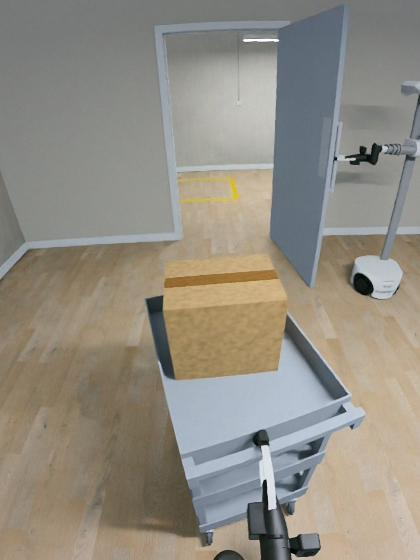

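Request:
{"fn": "move", "kwargs": {"blocking": false, "r1": {"base":{"translate_m":0.03,"strafe_m":0.2},"pace":"slow","contact_limits":{"strafe_m":0.8}}}}

Request:
{"fn": "wait", "kwargs": {"seconds": 4, "cameras": ["r1_head_camera"]}}

Scene clock: 533.13 s.
move: r1 moving
r1.base_odometry: x=-4.373 y=-1.303 heading=+0.615
r1.turned_by_wheels: +0.000
r1.turned_by_imu: +0.000
r1.base_tilt: forward=-1.6 right=+1.2
r1.lidar_m: 0.35 0.60 2.30 2.20 2.22 2.76 2.64 2.75 2.65 2.52 2.60 0.45
r1.base_status: translate_m moving; strafe_m moving
r1.joint_positions: lift_m=+0.688 arm_m=+0.000 wrist_yaw_rad=+0.002 wrist_pitch_rad=+0.008 wrist_roll_rad=+1.569 gripper_m=-0.019
r1.joint_status: not commanded
r1.measured_speeds: translate_m=+0.008 strafe_m=+0.052 rotate_rad=+0.000 lift_m=+0.000 arm_m=+0.000 wrist_yaw_rad=+0.000 wrist_pitch_rad=+0.000 wrist_roll_rad=+0.000
r1.motor_effort: lift_m=+23(23) arm_m=+4(4) wheel_0=-5(7) wheel_1=+7(7) wheel_2=-4(5)
r1.servo_current: wrist_yaw_rad=59(65) wrist_pitch_rad=46(52) wrist_roll_rad=46(65) gripper_m=46(52)
r1.contact_limits: strafe_m 0.8
r1.hand_pose: x=+0.4594 y=-0.0869 z=+0.8635 quat_wxyz=(+0.708, +0.707, +0.003, -0.002) (m; r1's base frame)
r1.wrist_depth_mm: - - - - 320 1537 1160 / - - - - 286 1708 - / - - - - 266 1808 - / - 462 462 253 253 - - / - 452 455 236 242 - - / - 445 445 178 231 - - / - 439 183 141 216 - -
r2: as last shown
r2.turned_by_imu: +0.000
r2.lidar_m: 0.47 1.60 1.64 4.80 1.66 1.22 1.14 1.19 1.03 0.99 0.94 0.59
r2.motor_effort: lift_m=+20(20) arm_m=-5(5) wheel_0=-12(12) wheel_1=-6(6) wheel_2=+15(15)
r2.servo_current: wrist_yaw_rad=46(59) wrist_pitch_rad=46(46) wrist_roll_rad=39(59) gripper_m=104(111)
r2.contact_limits: translate_m 0.9
r2.wrist_depth_mm: - - 233 162 252 263 273 / - - 236 163 253 264 274 / - - 236 166 254 265 276 / - - 236 165 255 268 276 / - - 238 168 258 268 279 / - - 186 167 181 272 281 / - - 240 - 263 270 285
pictures: none

Scene clock: 535.87 s.
earlier move: r1 done
r1.base_odometry: x=-4.458 y=-1.135 heading=+0.615
r1.turned_by_wheels: +0.000
r1.turned_by_imu: +0.000
r1.base_tilt: forward=-1.6 right=+1.3
r1.lidar_m: 0.38 2.95 2.12 2.00 2.05 2.76 2.68 2.76 2.84 2.70 2.79 0.45
r1.base_status: done
r1.joint_positions: lift_m=+0.688 arm_m=+0.000 wrist_yaw_rad=-0.005 wrist_pitch_rad=+0.008 wrist_roll_rad=+1.569 gripper_m=-0.019
r1.joint_status: not commanded
r1.measured_speeds: all 0
r1.motor_effort: lift_m=+23(23) arm_m=-3(4) wheel_0=-7(16) wheel_1=+1(8) wheel_2=-1(10)
r1.servo_current: wrist_yaw_rad=52(78) wrist_pitch_rad=52(59) wrist_roll_rad=46(65) gripper_m=46(52)
r1.contact_limits: strafe_m 0.8
r1.hand_pose: x=+0.4588 y=-0.0890 z=+0.8635 quat_wxyz=(+0.708, +0.707, +0.001, -0.005) (m; r1's base frame)
r1.wrist_depth_mm: - - - 250 250 1756 1308 / - - - 247 245 1708 - / - 442 442 240 242 - - / - 449 445 238 239 - - / - 455 455 177 236 - - / - 466 459 174 233 - - / - 466 182 139 229 - -
r2.base_odometry: x=-2.911 y=+0.449 heading=-1.632
r2.turned_by_wheels: +0.000
r2.turned_by_imu: +0.000
r2.base_tilt: forward=-0.6 right=+0.1
r2.lidar_m: 0.48 1.58 1.66 4.81 1.67 1.20 1.13 1.17 1.04 0.98 0.96 0.56
r2.base_status: not commanded
r2.joint_positions: lift_m=+0.900 arm_m=+0.075 wrist_yaw_rad=+0.002 wrist_pitch_rad=+0.001 wrist_roll_rad=+0.000 gripper_m=-0.029
r2.joint_status: not commanded
r2.measured_speeds: all 0
r2.motor_effort: lift_m=+20(20) arm_m=-5(6) wheel_0=-12(13) wheel_1=-5(6) wheel_2=+15(15)
r2.servo_current: wrist_yaw_rad=59(65) wrist_pitch_rad=33(52) wrist_roll_rad=46(65) gripper_m=111(117)
r2.contact_limits: translate_m 0.9
r2.hand_pose: x=+0.5346 y=-0.0869 z=+1.0777 quat_wxyz=(+1.000, +0.000, +0.001, +0.001) (m; r2's base frame)
r2.wrist_depth_mm: - - 233 161 251 263 273 / - - 233 163 254 264 273 / - - 236 167 255 266 276 / - - 236 165 256 268 277 / - - 239 167 258 268 279 / - - 185 167 180 272 281 / - - 239 - 263 268 282
wait: 2.73 of 4 s (r1 has come to rest)
pictures: r1_head_camera
Images, in order (width x height): r1_head_camera 420x560.

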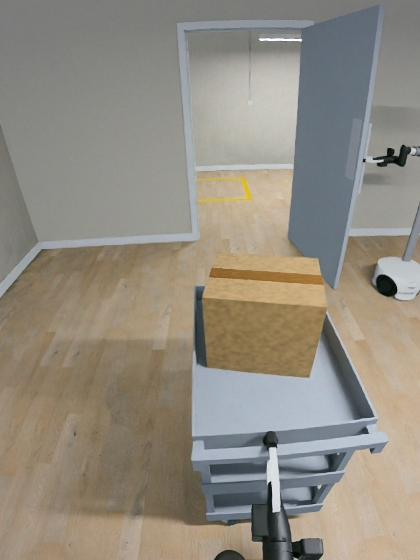

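Request:
{"fn": "move", "kwargs": {"blocking": false, "r1": {"base":{"translate_m":0.35},"pace":"slow","contact_limits":{"translate_m":0.8}}}}

Request:
{"fn": "wait", "kwargs": {"seconds": 5, "cameras": ["r1_head_camera"]}}

Scene clock: 542.27 s.
move: r1 moving
r1.base_odometry: x=-4.448 y=-1.128 heading=+0.615
r1.turned_by_wheels: +0.000
r1.turned_by_imu: +0.000
r1.base_tilt: forward=-1.6 right=+1.3
r1.lidar_m: 0.37 3.01 2.12 2.02 2.06 2.78 2.66 2.77 2.86 2.71 2.78 0.43
r1.base_status: translate_m moving
r1.joint_positions: lift_m=+0.688 arm_m=+0.000 wrist_yaw_rad=-0.005 wrist_pitch_rad=+0.008 wrist_roll_rad=+1.569 gripper_m=-0.019
r1.joint_status: not commanded
r1.measured_speeds: translate_m=+0.050 strafe_m=+0.000 rotate_rad=+0.001 lift_m=+0.000 arm_m=+0.000 wrist_yaw_rad=+0.000 wrist_pitch_rad=+0.000 wrist_roll_rad=+0.000
r1.motor_effort: lift_m=+23(23) arm_m=+1(4) wheel_0=+6(7) wheel_1=+7(7) wheel_2=-12(12)
r1.servo_current: wrist_yaw_rad=65(72) wrist_pitch_rad=59(59) wrist_roll_rad=39(52) gripper_m=52(59)
r1.contact_limits: translate_m 0.8
r1.hand_pose: x=+0.4588 y=-0.0890 z=+0.8635 quat_wxyz=(+0.708, +0.707, +0.001, -0.005) (m; r1's base frame)
r1.wrist_depth_mm: - - - 250 249 1708 1205 / - - - 247 246 1708 - / - 439 445 240 242 - - / - 445 449 236 238 - - / - 452 455 175 236 - - / - 462 466 175 232 - - / - 466 181 142 229 - -
r2: as last shown
r2.lidar_m: 0.47 1.60 1.64 4.80 1.68 1.21 1.13 1.19 1.09 1.00 0.97 0.59
r2.servo_current: wrist_yaw_rad=46(52) wrist_pitch_rad=39(46) wrist_roll_rad=39(59) gripper_m=111(111)
r2.contact_limits: translate_m 0.9
r2.wrist_depth_mm: - - 234 162 252 264 272 / - - 234 163 253 264 272 / - - 236 167 254 265 274 / - - 236 165 255 268 277 / - - 239 167 258 268 279 / - - 185 167 181 272 281 / - - 240 - 262 268 283
pictures: none

Scene clock: 546.57 s.
earlier move: r1 done
r1.base_odometry: x=-4.172 y=-0.933 heading=+0.616
r1.turned_by_wheels: +0.001
r1.turned_by_imu: +0.002
r1.base_tilt: forward=-1.6 right=+1.3
r1.lidar_m: 0.39 2.87 2.12 2.02 2.11 2.82 3.03 3.11 2.86 2.70 2.78 0.43
r1.base_status: done
r1.joint_positions: lift_m=+0.688 arm_m=+0.000 wrist_yaw_rad=+0.002 wrist_pitch_rad=+0.008 wrist_roll_rad=+1.569 gripper_m=-0.019
r1.joint_status: not commanded
r1.measured_speeds: all 0
r1.motor_effort: lift_m=+23(23) arm_m=+4(4) wheel_0=+8(12) wheel_1=+5(7) wheel_2=-1(12)
r1.servo_current: wrist_yaw_rad=39(72) wrist_pitch_rad=52(59) wrist_roll_rad=46(72) gripper_m=46(59)
r1.contact_limits: translate_m 0.8
r1.hand_pose: x=+0.4594 y=-0.0870 z=+0.8635 quat_wxyz=(+0.708, +0.707, +0.003, -0.002) (m; r1's base frame)
r1.wrist_depth_mm: - - 1618 - 239 1537 - / - - - - 236 1708 - / - 436 433 175 236 - - / - 442 445 175 236 - - / - 455 459 233 235 - - / - 473 466 177 234 - - / - 477 179 170 232 127 -
r2.base_odometry: x=-2.911 y=+0.449 heading=-1.632
r2.turned_by_wheels: +0.000
r2.turned_by_imu: +0.001
r2.base_tilt: forward=-0.6 right=+0.1
r2.lidar_m: 0.49 1.37 1.65 4.79 1.68 1.20 1.14 1.19 1.05 1.00 0.94 0.60
r2.base_status: not commanded
r2.joint_positions: lift_m=+0.900 arm_m=+0.075 wrist_yaw_rad=+0.002 wrist_pitch_rad=+0.001 wrist_roll_rad=+0.000 gripper_m=-0.029
r2.joint_status: not commanded
r2.measured_speeds: all 0
r2.motor_effort: lift_m=+20(20) arm_m=-5(6) wheel_0=-12(13) wheel_1=-6(6) wheel_2=+15(16)
r2.servo_current: wrist_yaw_rad=52(65) wrist_pitch_rad=39(46) wrist_roll_rad=46(59) gripper_m=111(117)
r2.contact_limits: translate_m 0.9
r2.hand_pose: x=+0.5346 y=-0.0869 z=+1.0777 quat_wxyz=(+1.000, +0.000, +0.001, +0.001) (m; r2's base frame)
r2.wrist_depth_mm: - - 232 161 251 262 272 / - - 234 163 253 265 273 / - - 236 167 254 266 274 / - - 236 165 255 267 276 / 1229 - 238 168 258 268 279 / - - 186 167 181 271 279 / - 140 240 - 263 270 285
wait: 4.30 of 5 s (r1 has come to rest)
pictures: r1_head_camera
Images, in order (width x height): r1_head_camera 420x560.

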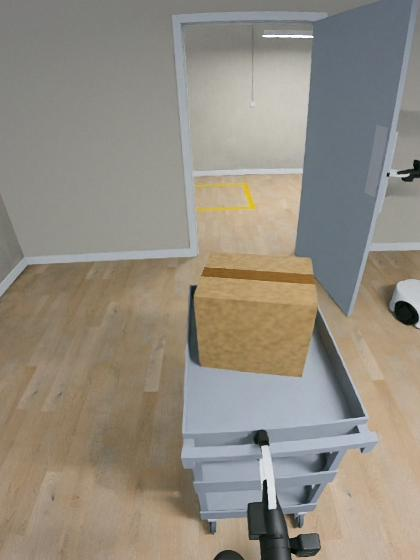

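Request:
{"fn": "move", "kwargs": {"blocking": false, "r1": {"base":{"rotate_rad":-0.08},"pace":"slow","contact_limits":{"rotate_rad":0.8}}}}

Request:
{"fn": "wait", "kwargs": {"seconds": 2}}

Request:
{"fn": "move", "kwargs": {"blocking": false, "r1": {"base":{"translate_m":0.35,"strafe_m":0.06},"pace":"slow","contact_limits":{"translate_m":0.8}}}}

Request:
{"fn": "wait", "kwargs": {"seconds": 5, "cameras": ["r1_head_camera"]}}

Scene clock: 556.17 s.
move: r1 moving
r1.base_odometry: x=-4.172 y=-0.933 heading=+0.538
r1.turned_by_wheels: -0.077
r1.turned_by_imu: -0.078
r1.base_tilt: forward=-1.6 right=+1.3
r1.lidar_m: 0.36 2.81 2.17 2.03 2.07 2.65 3.02 3.07 2.91 2.68 2.71 0.46
r1.base_status: rotate_rad moving
r1.joint_positions: lift_m=+0.688 arm_m=+0.000 wrist_yaw_rad=+0.007 wrist_pitch_rad=+0.008 wrist_roll_rad=+1.569 gripper_m=-0.019
r1.joint_status: not commanded
r1.measured_speeds: translate_m=-0.001 strafe_m=-0.001 rotate_rad=-0.084 lift_m=+0.000 arm_m=+0.000 wrist_yaw_rad=-0.046 wrist_pitch_rad=+0.000 wrist_roll_rad=+0.000
r1.motor_effort: lift_m=+23(23) arm_m=+4(4) wheel_0=+9(13) wheel_1=+4(8) wheel_2=+5(10)
r1.servo_current: wrist_yaw_rad=39(72) wrist_pitch_rad=52(59) wrist_roll_rad=39(52) gripper_m=46(46)
r1.contact_limits: rotate_rad 0.8
r1.hand_pose: x=+0.4599 y=-0.0853 z=+0.8635 quat_wxyz=(+0.708, +0.707, +0.005, +0.000) (m; r1's base frame)
r1.wrist_depth_mm: - - 1661 260 262 1618 1281 / - - - 252 256 1661 - / - - - 247 249 - - / - 445 449 240 243 - - / - 455 452 179 237 - - / - 459 459 179 233 - - / - 459 179 144 227 - -
r2: as last shown
r2.turned_by_imu: +0.000
r2.lidar_m: 0.48 1.39 1.65 4.78 1.67 1.22 1.14 1.19 1.07 1.00 0.98 0.59
r2.motor_effort: lift_m=+20(20) arm_m=-5(6) wheel_0=-13(13) wheel_1=-6(6) wheel_2=+15(15)
r2.servo_current: wrist_yaw_rad=46(52) wrist_pitch_rad=39(39) wrist_roll_rad=46(52) gripper_m=104(111)
r2.contact_limits: translate_m 0.9
r2.wrist_depth_mm: - - 233 162 251 263 273 / - - 235 163 254 263 273 / - - 235 166 254 264 274 / - - 236 165 256 266 276 / 1229 - 238 168 257 270 279 / - - 185 167 181 271 281 / - - 239 - 263 270 283
pictures: none

Scene clock: 556.53 s.
earlier move: r1 done
r1.base_odometry: x=-4.172 y=-0.933 heading=+0.536
r1.turned_by_wheels: -0.002
r1.turned_by_imu: -0.002
r1.base_tilt: forward=-1.6 right=+1.3
r1.lidar_m: 0.37 2.81 2.21 2.03 2.07 2.64 3.02 3.07 2.93 2.70 2.74 0.45
r1.base_status: done
r1.joint_positions: lift_m=+0.688 arm_m=+0.000 wrist_yaw_rad=+0.003 wrist_pitch_rad=+0.008 wrist_roll_rad=+1.569 gripper_m=-0.019
r1.joint_status: not commanded
r1.measured_speeds: all 0
r1.motor_effort: lift_m=+23(23) arm_m=+4(4) wheel_0=+4(13) wheel_1=+3(8) wheel_2=+0(10)
r1.servo_current: wrist_yaw_rad=46(72) wrist_pitch_rad=59(59) wrist_roll_rad=39(65) gripper_m=46(52)
r1.contact_limits: rotate_rad 0.8
r1.hand_pose: x=+0.4595 y=-0.0866 z=+0.8635 quat_wxyz=(+0.708, +0.707, +0.004, -0.002) (m; r1's base frame)
r1.wrist_depth_mm: - - - 263 265 1618 1281 / - - - 256 258 1661 - / - - - 249 251 854 - / - 449 452 241 244 - - / - 449 455 180 238 - - / - 455 455 178 233 - - / - 455 183 144 225 - -
r2.base_odometry: x=-2.911 y=+0.449 heading=-1.632
r2.turned_by_wheels: +0.000
r2.turned_by_imu: +0.000
r2.base_tilt: forward=-0.6 right=+0.1
r2.lidar_m: 0.47 1.40 1.65 4.79 1.67 1.23 1.14 1.20 1.05 1.00 0.96 0.55
r2.base_status: not commanded
r2.joint_positions: lift_m=+0.900 arm_m=+0.075 wrist_yaw_rad=+0.002 wrist_pitch_rad=+0.001 wrist_roll_rad=+0.000 gripper_m=-0.029
r2.joint_status: not commanded
r2.measured_speeds: all 0
r2.motor_effort: lift_m=+20(20) arm_m=-6(6) wheel_0=-12(13) wheel_1=-5(6) wheel_2=+15(15)
r2.servo_current: wrist_yaw_rad=52(52) wrist_pitch_rad=39(39) wrist_roll_rad=52(52) gripper_m=111(111)
r2.contact_limits: translate_m 0.9
r2.hand_pose: x=+0.5346 y=-0.0869 z=+1.0777 quat_wxyz=(+1.000, +0.000, +0.001, +0.001) (m; r2's base frame)
r2.wrist_depth_mm: - - 233 162 251 263 273 / - - 235 163 253 264 273 / - - 236 166 254 266 276 / - - 236 165 255 267 276 / 1229 - 238 167 258 270 278 / - - 186 167 181 273 279 / - - 240 - 262 268 283
wait: 0.37 of 2 s (r1 has come to rest)
pictures: none

Scene clock: 557.03 s.
move: r1 moving
r1.base_odometry: x=-4.163 y=-0.925 heading=+0.536
r1.turned_by_wheels: +0.000
r1.turned_by_imu: +0.000
r1.base_tilt: forward=-1.6 right=+1.3
r1.lidar_m: 0.35 2.78 2.17 2.02 2.07 2.61 3.04 3.09 2.94 2.68 2.73 0.45
r1.base_status: translate_m moving; strafe_m moving
r1.joint_positions: lift_m=+0.688 arm_m=+0.000 wrist_yaw_rad=+0.003 wrist_pitch_rad=+0.008 wrist_roll_rad=+1.569 gripper_m=-0.019
r1.joint_status: not commanded
r1.measured_speeds: translate_m=+0.047 strafe_m=+0.008 rotate_rad=+0.000 lift_m=+0.000 arm_m=+0.000 wrist_yaw_rad=+0.000 wrist_pitch_rad=+0.000 wrist_roll_rad=+0.000
r1.motor_effort: lift_m=+23(23) arm_m=+4(4) wheel_0=+6(7) wheel_1=+5(7) wheel_2=-6(8)
r1.servo_current: wrist_yaw_rad=59(72) wrist_pitch_rad=52(59) wrist_roll_rad=46(65) gripper_m=46(52)
r1.contact_limits: translate_m 0.8
r1.hand_pose: x=+0.4595 y=-0.0867 z=+0.8635 quat_wxyz=(+0.708, +0.707, +0.004, -0.002) (m; r1's base frame)
r1.wrist_depth_mm: - - - - 276 1708 1205 / - - 1708 260 264 1618 - / - - - 255 256 1863 - / - 452 452 247 247 - - / - 449 452 181 239 - - / - 449 452 180 232 - - / - 449 179 144 222 - -
r2: as last shown
r2.base_tilt: forward=-0.6 right=+0.0
r2.lidar_m: 0.48 1.38 1.60 4.79 1.64 1.21 1.14 1.20 1.05 1.01 0.98 0.58
r2.motor_effort: lift_m=+20(20) arm_m=-5(5) wheel_0=-12(13) wheel_1=-6(6) wheel_2=+15(15)
r2.servo_current: wrist_yaw_rad=46(59) wrist_pitch_rad=33(46) wrist_roll_rad=46(59) gripper_m=111(117)
r2.contact_limits: translate_m 0.9
r2.wrist_depth_mm: - - 233 162 252 263 273 / - - 235 163 254 264 272 / - - 236 166 254 266 274 / - - 237 165 255 267 277 / 1229 - 238 167 257 270 278 / - - 186 167 181 271 281 / - - 238 - 263 270 283
pictures: none

Scene clock: 561.37 s.
earlier move: r1 done
r1.base_odometry: x=-3.902 y=-0.703 heading=+0.536
r1.turned_by_wheels: -0.001
r1.turned_by_imu: -0.003
r1.base_tilt: forward=-1.6 right=+1.3
r1.lidar_m: 0.35 2.46 2.17 2.00 2.05 2.58 3.38 3.41 2.95 2.71 1.95 0.45
r1.base_status: done
r1.joint_positions: lift_m=+0.688 arm_m=+0.000 wrist_yaw_rad=-0.005 wrist_pitch_rad=+0.008 wrist_roll_rad=+1.569 gripper_m=-0.019
r1.joint_status: not commanded
r1.measured_speeds: all 0
r1.motor_effort: lift_m=+23(23) arm_m=+4(4) wheel_0=+0(7) wheel_1=+1(8) wheel_2=-6(13)
r1.servo_current: wrist_yaw_rad=52(72) wrist_pitch_rad=46(59) wrist_roll_rad=72(78) gripper_m=46(59)
r1.contact_limits: translate_m 0.8
r1.hand_pose: x=+0.4588 y=-0.0889 z=+0.8635 quat_wxyz=(+0.708, +0.707, +0.001, -0.005) (m; r1's base frame)
r1.wrist_depth_mm: - - 1397 - 289 1397 1205 / - - - - 272 1576 - / - - - 264 260 1863 - / - 452 459 248 251 - - / - 452 455 182 238 - - / - 449 449 176 232 - - / - 442 182 142 218 - -
r2.base_odometry: x=-2.911 y=+0.449 heading=-1.632
r2.turned_by_wheels: +0.000
r2.turned_by_imu: +0.001
r2.base_tilt: forward=-0.6 right=+0.1
r2.lidar_m: 0.48 1.27 1.95 4.79 1.68 1.19 1.12 1.20 1.06 1.00 0.94 0.61
r2.base_status: not commanded
r2.joint_positions: lift_m=+0.900 arm_m=+0.075 wrist_yaw_rad=+0.002 wrist_pitch_rad=+0.001 wrist_roll_rad=+0.000 gripper_m=-0.029
r2.joint_status: not commanded
r2.measured_speeds: all 0
r2.motor_effort: lift_m=+20(20) arm_m=-6(6) wheel_0=-12(13) wheel_1=-5(6) wheel_2=+15(15)
r2.servo_current: wrist_yaw_rad=39(65) wrist_pitch_rad=39(46) wrist_roll_rad=39(65) gripper_m=104(117)
r2.contact_limits: translate_m 0.9
r2.hand_pose: x=+0.5346 y=-0.0869 z=+1.0777 quat_wxyz=(+1.000, +0.000, +0.001, +0.001) (m; r2's base frame)
r2.wrist_depth_mm: - - 233 162 251 263 272 / - - 236 163 253 264 273 / - - 236 166 256 265 276 / - - 236 165 254 267 277 / 976 1138 237 167 257 268 279 / 1308 1138 186 167 180 272 282 / - 123 239 - 262 270 283
wait: 4.33 of 5 s (r1 has come to rest)
pictures: r1_head_camera
Images, in order (width x height): r1_head_camera 420x560.

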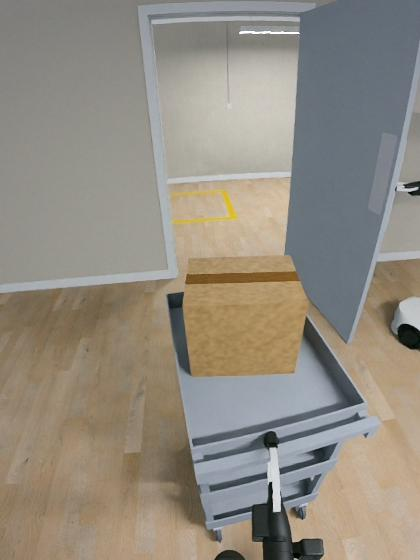

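Request:
{"fn": "move", "kwargs": {"blocking": false, "r1": {"base":{"translate_m":0.02,"strafe_m":0.1},"pace":"slow","contact_limits":{"strafe_m":0.8}}}}

Request:
{"fn": "wait", "kwargs": {"seconds": 2.5}}

Request:
{"fn": "move", "kwargs": {"blocking": false, "r1": {"base":{"translate_m":0.35,"strafe_m":0.02},"pace":"slow","contact_limits":{"translate_m":0.8}}}}

Request:
{"fn": "wait", "kwargs": {"seconds": 5, "cameras": ["r1_head_camera"]}}

Scene clock: 568.57 s.
move: r1 moving
r1.base_odometry: x=-3.907 y=-0.690 heading=+0.535
r1.turned_by_wheels: -0.001
r1.turned_by_imu: -0.001
r1.base_tilt: forward=-1.6 right=+1.3
r1.lidar_m: 0.33 2.42 2.15 1.98 2.02 2.58 3.39 3.43 2.96 2.75 1.95 0.45
r1.base_status: translate_m moving; strafe_m moving
r1.joint_positions: lift_m=+0.688 arm_m=+0.000 wrist_yaw_rad=-0.006 wrist_pitch_rad=+0.008 wrist_roll_rad=+1.569 gripper_m=-0.019
r1.joint_status: not commanded
r1.measured_speeds: translate_m=+0.011 strafe_m=+0.051 rotate_rad=-0.002 lift_m=+0.000 arm_m=+0.000 wrist_yaw_rad=+0.000 wrist_pitch_rad=+0.000 wrist_roll_rad=+0.000
r1.motor_effort: lift_m=+23(23) arm_m=+4(4) wheel_0=-11(13) wheel_1=+5(7) wheel_2=-9(9)
r1.servo_current: wrist_yaw_rad=39(65) wrist_pitch_rad=52(59) wrist_roll_rad=46(52) gripper_m=46(52)
r1.contact_limits: strafe_m 0.8
r1.hand_pose: x=+0.4588 y=-0.0890 z=+0.8635 quat_wxyz=(+0.708, +0.707, +0.001, -0.005) (m; r1's base frame)
r1.wrist_depth_mm: - - 1397 - 286 1430 1205 / - - - - 272 1661 - / - - - 260 259 - - / - 452 455 247 249 - - / - 449 455 181 240 - - / - 449 449 176 183 - - / - 439 182 141 220 - -
r2: as last shown
r2.turned_by_imu: +0.000
r2.base_tilt: forward=-0.5 right=+0.1
r2.lidar_m: 0.47 1.27 1.93 4.80 1.68 1.20 1.13 1.21 1.06 1.00 0.95 0.58
r2.motor_effort: lift_m=+20(20) arm_m=-5(6) wheel_0=-13(13) wheel_1=-6(6) wheel_2=+15(15)
r2.servo_current: wrist_yaw_rad=46(46) wrist_pitch_rad=39(46) wrist_roll_rad=46(65) gripper_m=117(117)
r2.contact_limits: translate_m 0.9
r2.wrist_depth_mm: - - 233 162 252 264 272 / - - 235 163 253 264 273 / - - 235 167 255 265 276 / - - 236 165 256 266 276 / 991 1205 238 168 257 268 279 / 1336 1118 186 167 180 271 281 / - 123 239 - 262 268 283
pictures: none

Scene clock: 570.30 s.
earlier move: r1 done
r1.base_odometry: x=-3.936 y=-0.607 heading=+0.535
r1.turned_by_wheels: +0.000
r1.turned_by_imu: +0.000
r1.base_tilt: forward=-1.6 right=+1.3
r1.lidar_m: 0.37 2.43 2.07 1.91 1.94 2.48 3.43 3.45 3.03 2.81 1.96 0.45
r1.base_status: done
r1.joint_positions: lift_m=+0.688 arm_m=+0.000 wrist_yaw_rad=-0.006 wrist_pitch_rad=+0.008 wrist_roll_rad=+1.569 gripper_m=-0.019
r1.joint_status: not commanded
r1.measured_speeds: all 0
r1.motor_effort: lift_m=+23(23) arm_m=-4(4) wheel_0=-8(13) wheel_1=+1(7) wheel_2=-2(10)
r1.servo_current: wrist_yaw_rad=65(65) wrist_pitch_rad=52(59) wrist_roll_rad=72(72) gripper_m=39(52)
r1.contact_limits: strafe_m 0.8
r1.hand_pose: x=+0.4588 y=-0.0890 z=+0.8635 quat_wxyz=(+0.708, +0.707, +0.001, -0.005) (m; r1's base frame)
r1.wrist_depth_mm: - - - 251 252 1499 1255 / - - - - 249 1756 - / - - 445 243 244 - - / - 449 445 238 241 - - / - 455 455 178 236 - - / - 459 459 178 231 - - / - 466 183 144 227 - -
r2.base_odometry: x=-2.911 y=+0.449 heading=-1.632
r2.turned_by_wheels: +0.000
r2.turned_by_imu: +0.000
r2.base_tilt: forward=-0.6 right=+0.0
r2.lidar_m: 0.48 1.25 2.06 4.77 1.65 1.22 1.13 1.20 1.05 1.02 0.94 0.58
r2.base_status: not commanded
r2.joint_positions: lift_m=+0.900 arm_m=+0.075 wrist_yaw_rad=+0.002 wrist_pitch_rad=+0.001 wrist_roll_rad=+0.000 gripper_m=-0.029
r2.joint_status: not commanded
r2.measured_speeds: all 0
r2.motor_effort: lift_m=+20(20) arm_m=-5(6) wheel_0=-12(13) wheel_1=-5(6) wheel_2=+15(15)
r2.servo_current: wrist_yaw_rad=46(59) wrist_pitch_rad=39(46) wrist_roll_rad=52(65) gripper_m=104(117)
r2.contact_limits: translate_m 0.9
r2.hand_pose: x=+0.5346 y=-0.0869 z=+1.0777 quat_wxyz=(+1.000, +0.000, +0.001, +0.001) (m; r2's base frame)
r2.wrist_depth_mm: - - 233 162 251 263 273 / - - 234 163 254 264 273 / - - 236 166 255 265 277 / - - 237 165 256 268 276 / 1025 1138 238 167 258 268 278 / - 1098 185 167 181 272 279 / 1308 122 238 - 262 270 283
wait: 1.73 of 2.5 s (r1 has come to rest)
pictures: none

Scene clock: 570.80 s.
move: r1 moving
r1.base_odometry: x=-3.926 y=-0.600 heading=+0.535
r1.turned_by_wheels: +0.000
r1.turned_by_imu: +0.000
r1.base_tilt: forward=-1.6 right=+1.3
r1.lidar_m: 0.37 2.43 2.07 1.91 1.94 2.44 3.43 3.47 3.03 2.83 1.96 0.44
r1.base_status: translate_m moving; strafe_m moving
r1.joint_positions: lift_m=+0.688 arm_m=+0.000 wrist_yaw_rad=-0.006 wrist_pitch_rad=+0.008 wrist_roll_rad=+1.569 gripper_m=-0.019
r1.joint_status: not commanded
r1.measured_speeds: translate_m=+0.050 strafe_m=+0.003 rotate_rad=+0.002 lift_m=+0.000 arm_m=+0.000 wrist_yaw_rad=+0.000 wrist_pitch_rad=+0.000 wrist_roll_rad=+0.000
r1.motor_effort: lift_m=+23(23) arm_m=+1(4) wheel_0=+7(7) wheel_1=+6(7) wheel_2=-12(12)
r1.servo_current: wrist_yaw_rad=59(72) wrist_pitch_rad=46(59) wrist_roll_rad=59(72) gripper_m=52(52)
r1.contact_limits: translate_m 0.8
r1.hand_pose: x=+0.4588 y=-0.0890 z=+0.8635 quat_wxyz=(+0.708, +0.707, +0.001, -0.005) (m; r1's base frame)
r1.wrist_depth_mm: - - - 249 251 1499 1281 / - - - - 247 1708 - / - 442 442 241 242 - - / - 449 449 236 239 - - / - 452 455 176 236 - - / - 462 459 173 232 - - / - 462 179 141 228 - -
r2: as last shown
r2.base_tilt: forward=-0.5 right=+0.1
r2.lidar_m: 0.45 1.27 2.08 4.81 1.71 1.21 1.15 1.19 1.08 0.99 0.99 0.59
r2.motor_effort: lift_m=+20(20) arm_m=-5(6) wheel_0=-12(13) wheel_1=-6(6) wheel_2=+15(15)
r2.servo_current: wrist_yaw_rad=33(59) wrist_pitch_rad=39(46) wrist_roll_rad=46(59) gripper_m=104(111)
r2.contact_limits: translate_m 0.9
r2.wrist_depth_mm: - - 232 162 251 263 273 / - - 234 163 252 263 274 / - - 236 167 255 266 274 / - - 236 165 255 268 277 / 1042 1138 238 168 259 270 278 / - 1098 185 167 181 271 281 / 1397 122 239 - 262 270 285
pictures: none

Scene clock: 575.10 s.
earlier move: r1 done
r1.base_odometry: x=-3.645 y=-0.411 heading=+0.536
r1.turned_by_wheels: +0.001
r1.turned_by_imu: +0.002
r1.base_tilt: forward=-1.6 right=+1.3
r1.lidar_m: 0.36 2.07 2.05 1.92 1.97 2.48 3.80 3.82 3.04 2.80 1.70 0.45
r1.base_status: done
r1.joint_positions: lift_m=+0.688 arm_m=+0.000 wrist_yaw_rad=+0.002 wrist_pitch_rad=+0.008 wrist_roll_rad=+1.569 gripper_m=-0.019
r1.joint_status: not commanded
r1.measured_speeds: all 0
r1.motor_effort: lift_m=+23(23) arm_m=+4(4) wheel_0=+7(11) wheel_1=+3(8) wheel_2=-2(12)
r1.servo_current: wrist_yaw_rad=46(78) wrist_pitch_rad=52(59) wrist_roll_rad=52(72) gripper_m=46(59)
r1.contact_limits: translate_m 0.8
r1.hand_pose: x=+0.4594 y=-0.0869 z=+0.8635 quat_wxyz=(+0.708, +0.707, +0.003, -0.002) (m; r1's base frame)
r1.wrist_depth_mm: - - - 246 248 1464 1255 / 1808 - - 243 245 1808 - / 1808 439 445 180 242 - - / 1808 445 445 236 238 - - / 1708 449 455 176 236 - - / - 459 462 181 233 - - / - 466 169 145 229 - -
r2.base_odometry: x=-2.911 y=+0.449 heading=-1.632
r2.turned_by_wheels: +0.000
r2.turned_by_imu: +0.001
r2.base_tilt: forward=-0.6 right=+0.1
r2.lidar_m: 0.49 1.29 5.01 4.79 1.70 1.22 1.13 1.19 1.07 0.99 0.98 0.61
r2.base_status: not commanded
r2.joint_positions: lift_m=+0.900 arm_m=+0.075 wrist_yaw_rad=+0.002 wrist_pitch_rad=+0.001 wrist_roll_rad=+0.000 gripper_m=-0.029
r2.joint_status: not commanded
r2.measured_speeds: all 0
r2.motor_effort: lift_m=+20(20) arm_m=-5(6) wheel_0=-12(13) wheel_1=-6(6) wheel_2=+15(16)
r2.servo_current: wrist_yaw_rad=52(59) wrist_pitch_rad=39(46) wrist_roll_rad=46(59) gripper_m=104(117)
r2.contact_limits: translate_m 0.9
r2.hand_pose: x=+0.5346 y=-0.0869 z=+1.0777 quat_wxyz=(+1.000, +0.000, +0.001, +0.001) (m; r2's base frame)
r2.wrist_depth_mm: - - 233 162 252 263 273 / - - 235 163 253 263 274 / - - 235 167 254 265 276 / - - 237 165 256 267 276 / - 1397 238 168 256 268 278 / - - 185 167 181 272 281 / - - 239 - 262 270 285
wait: 4.30 of 5 s (r1 has come to rest)
pictures: r1_head_camera
Images, in order (width x height): r1_head_camera 420x560.

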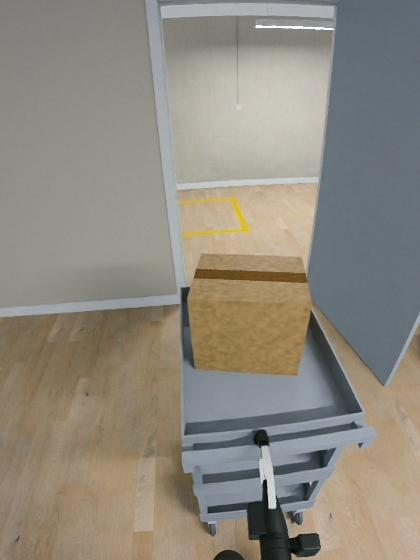

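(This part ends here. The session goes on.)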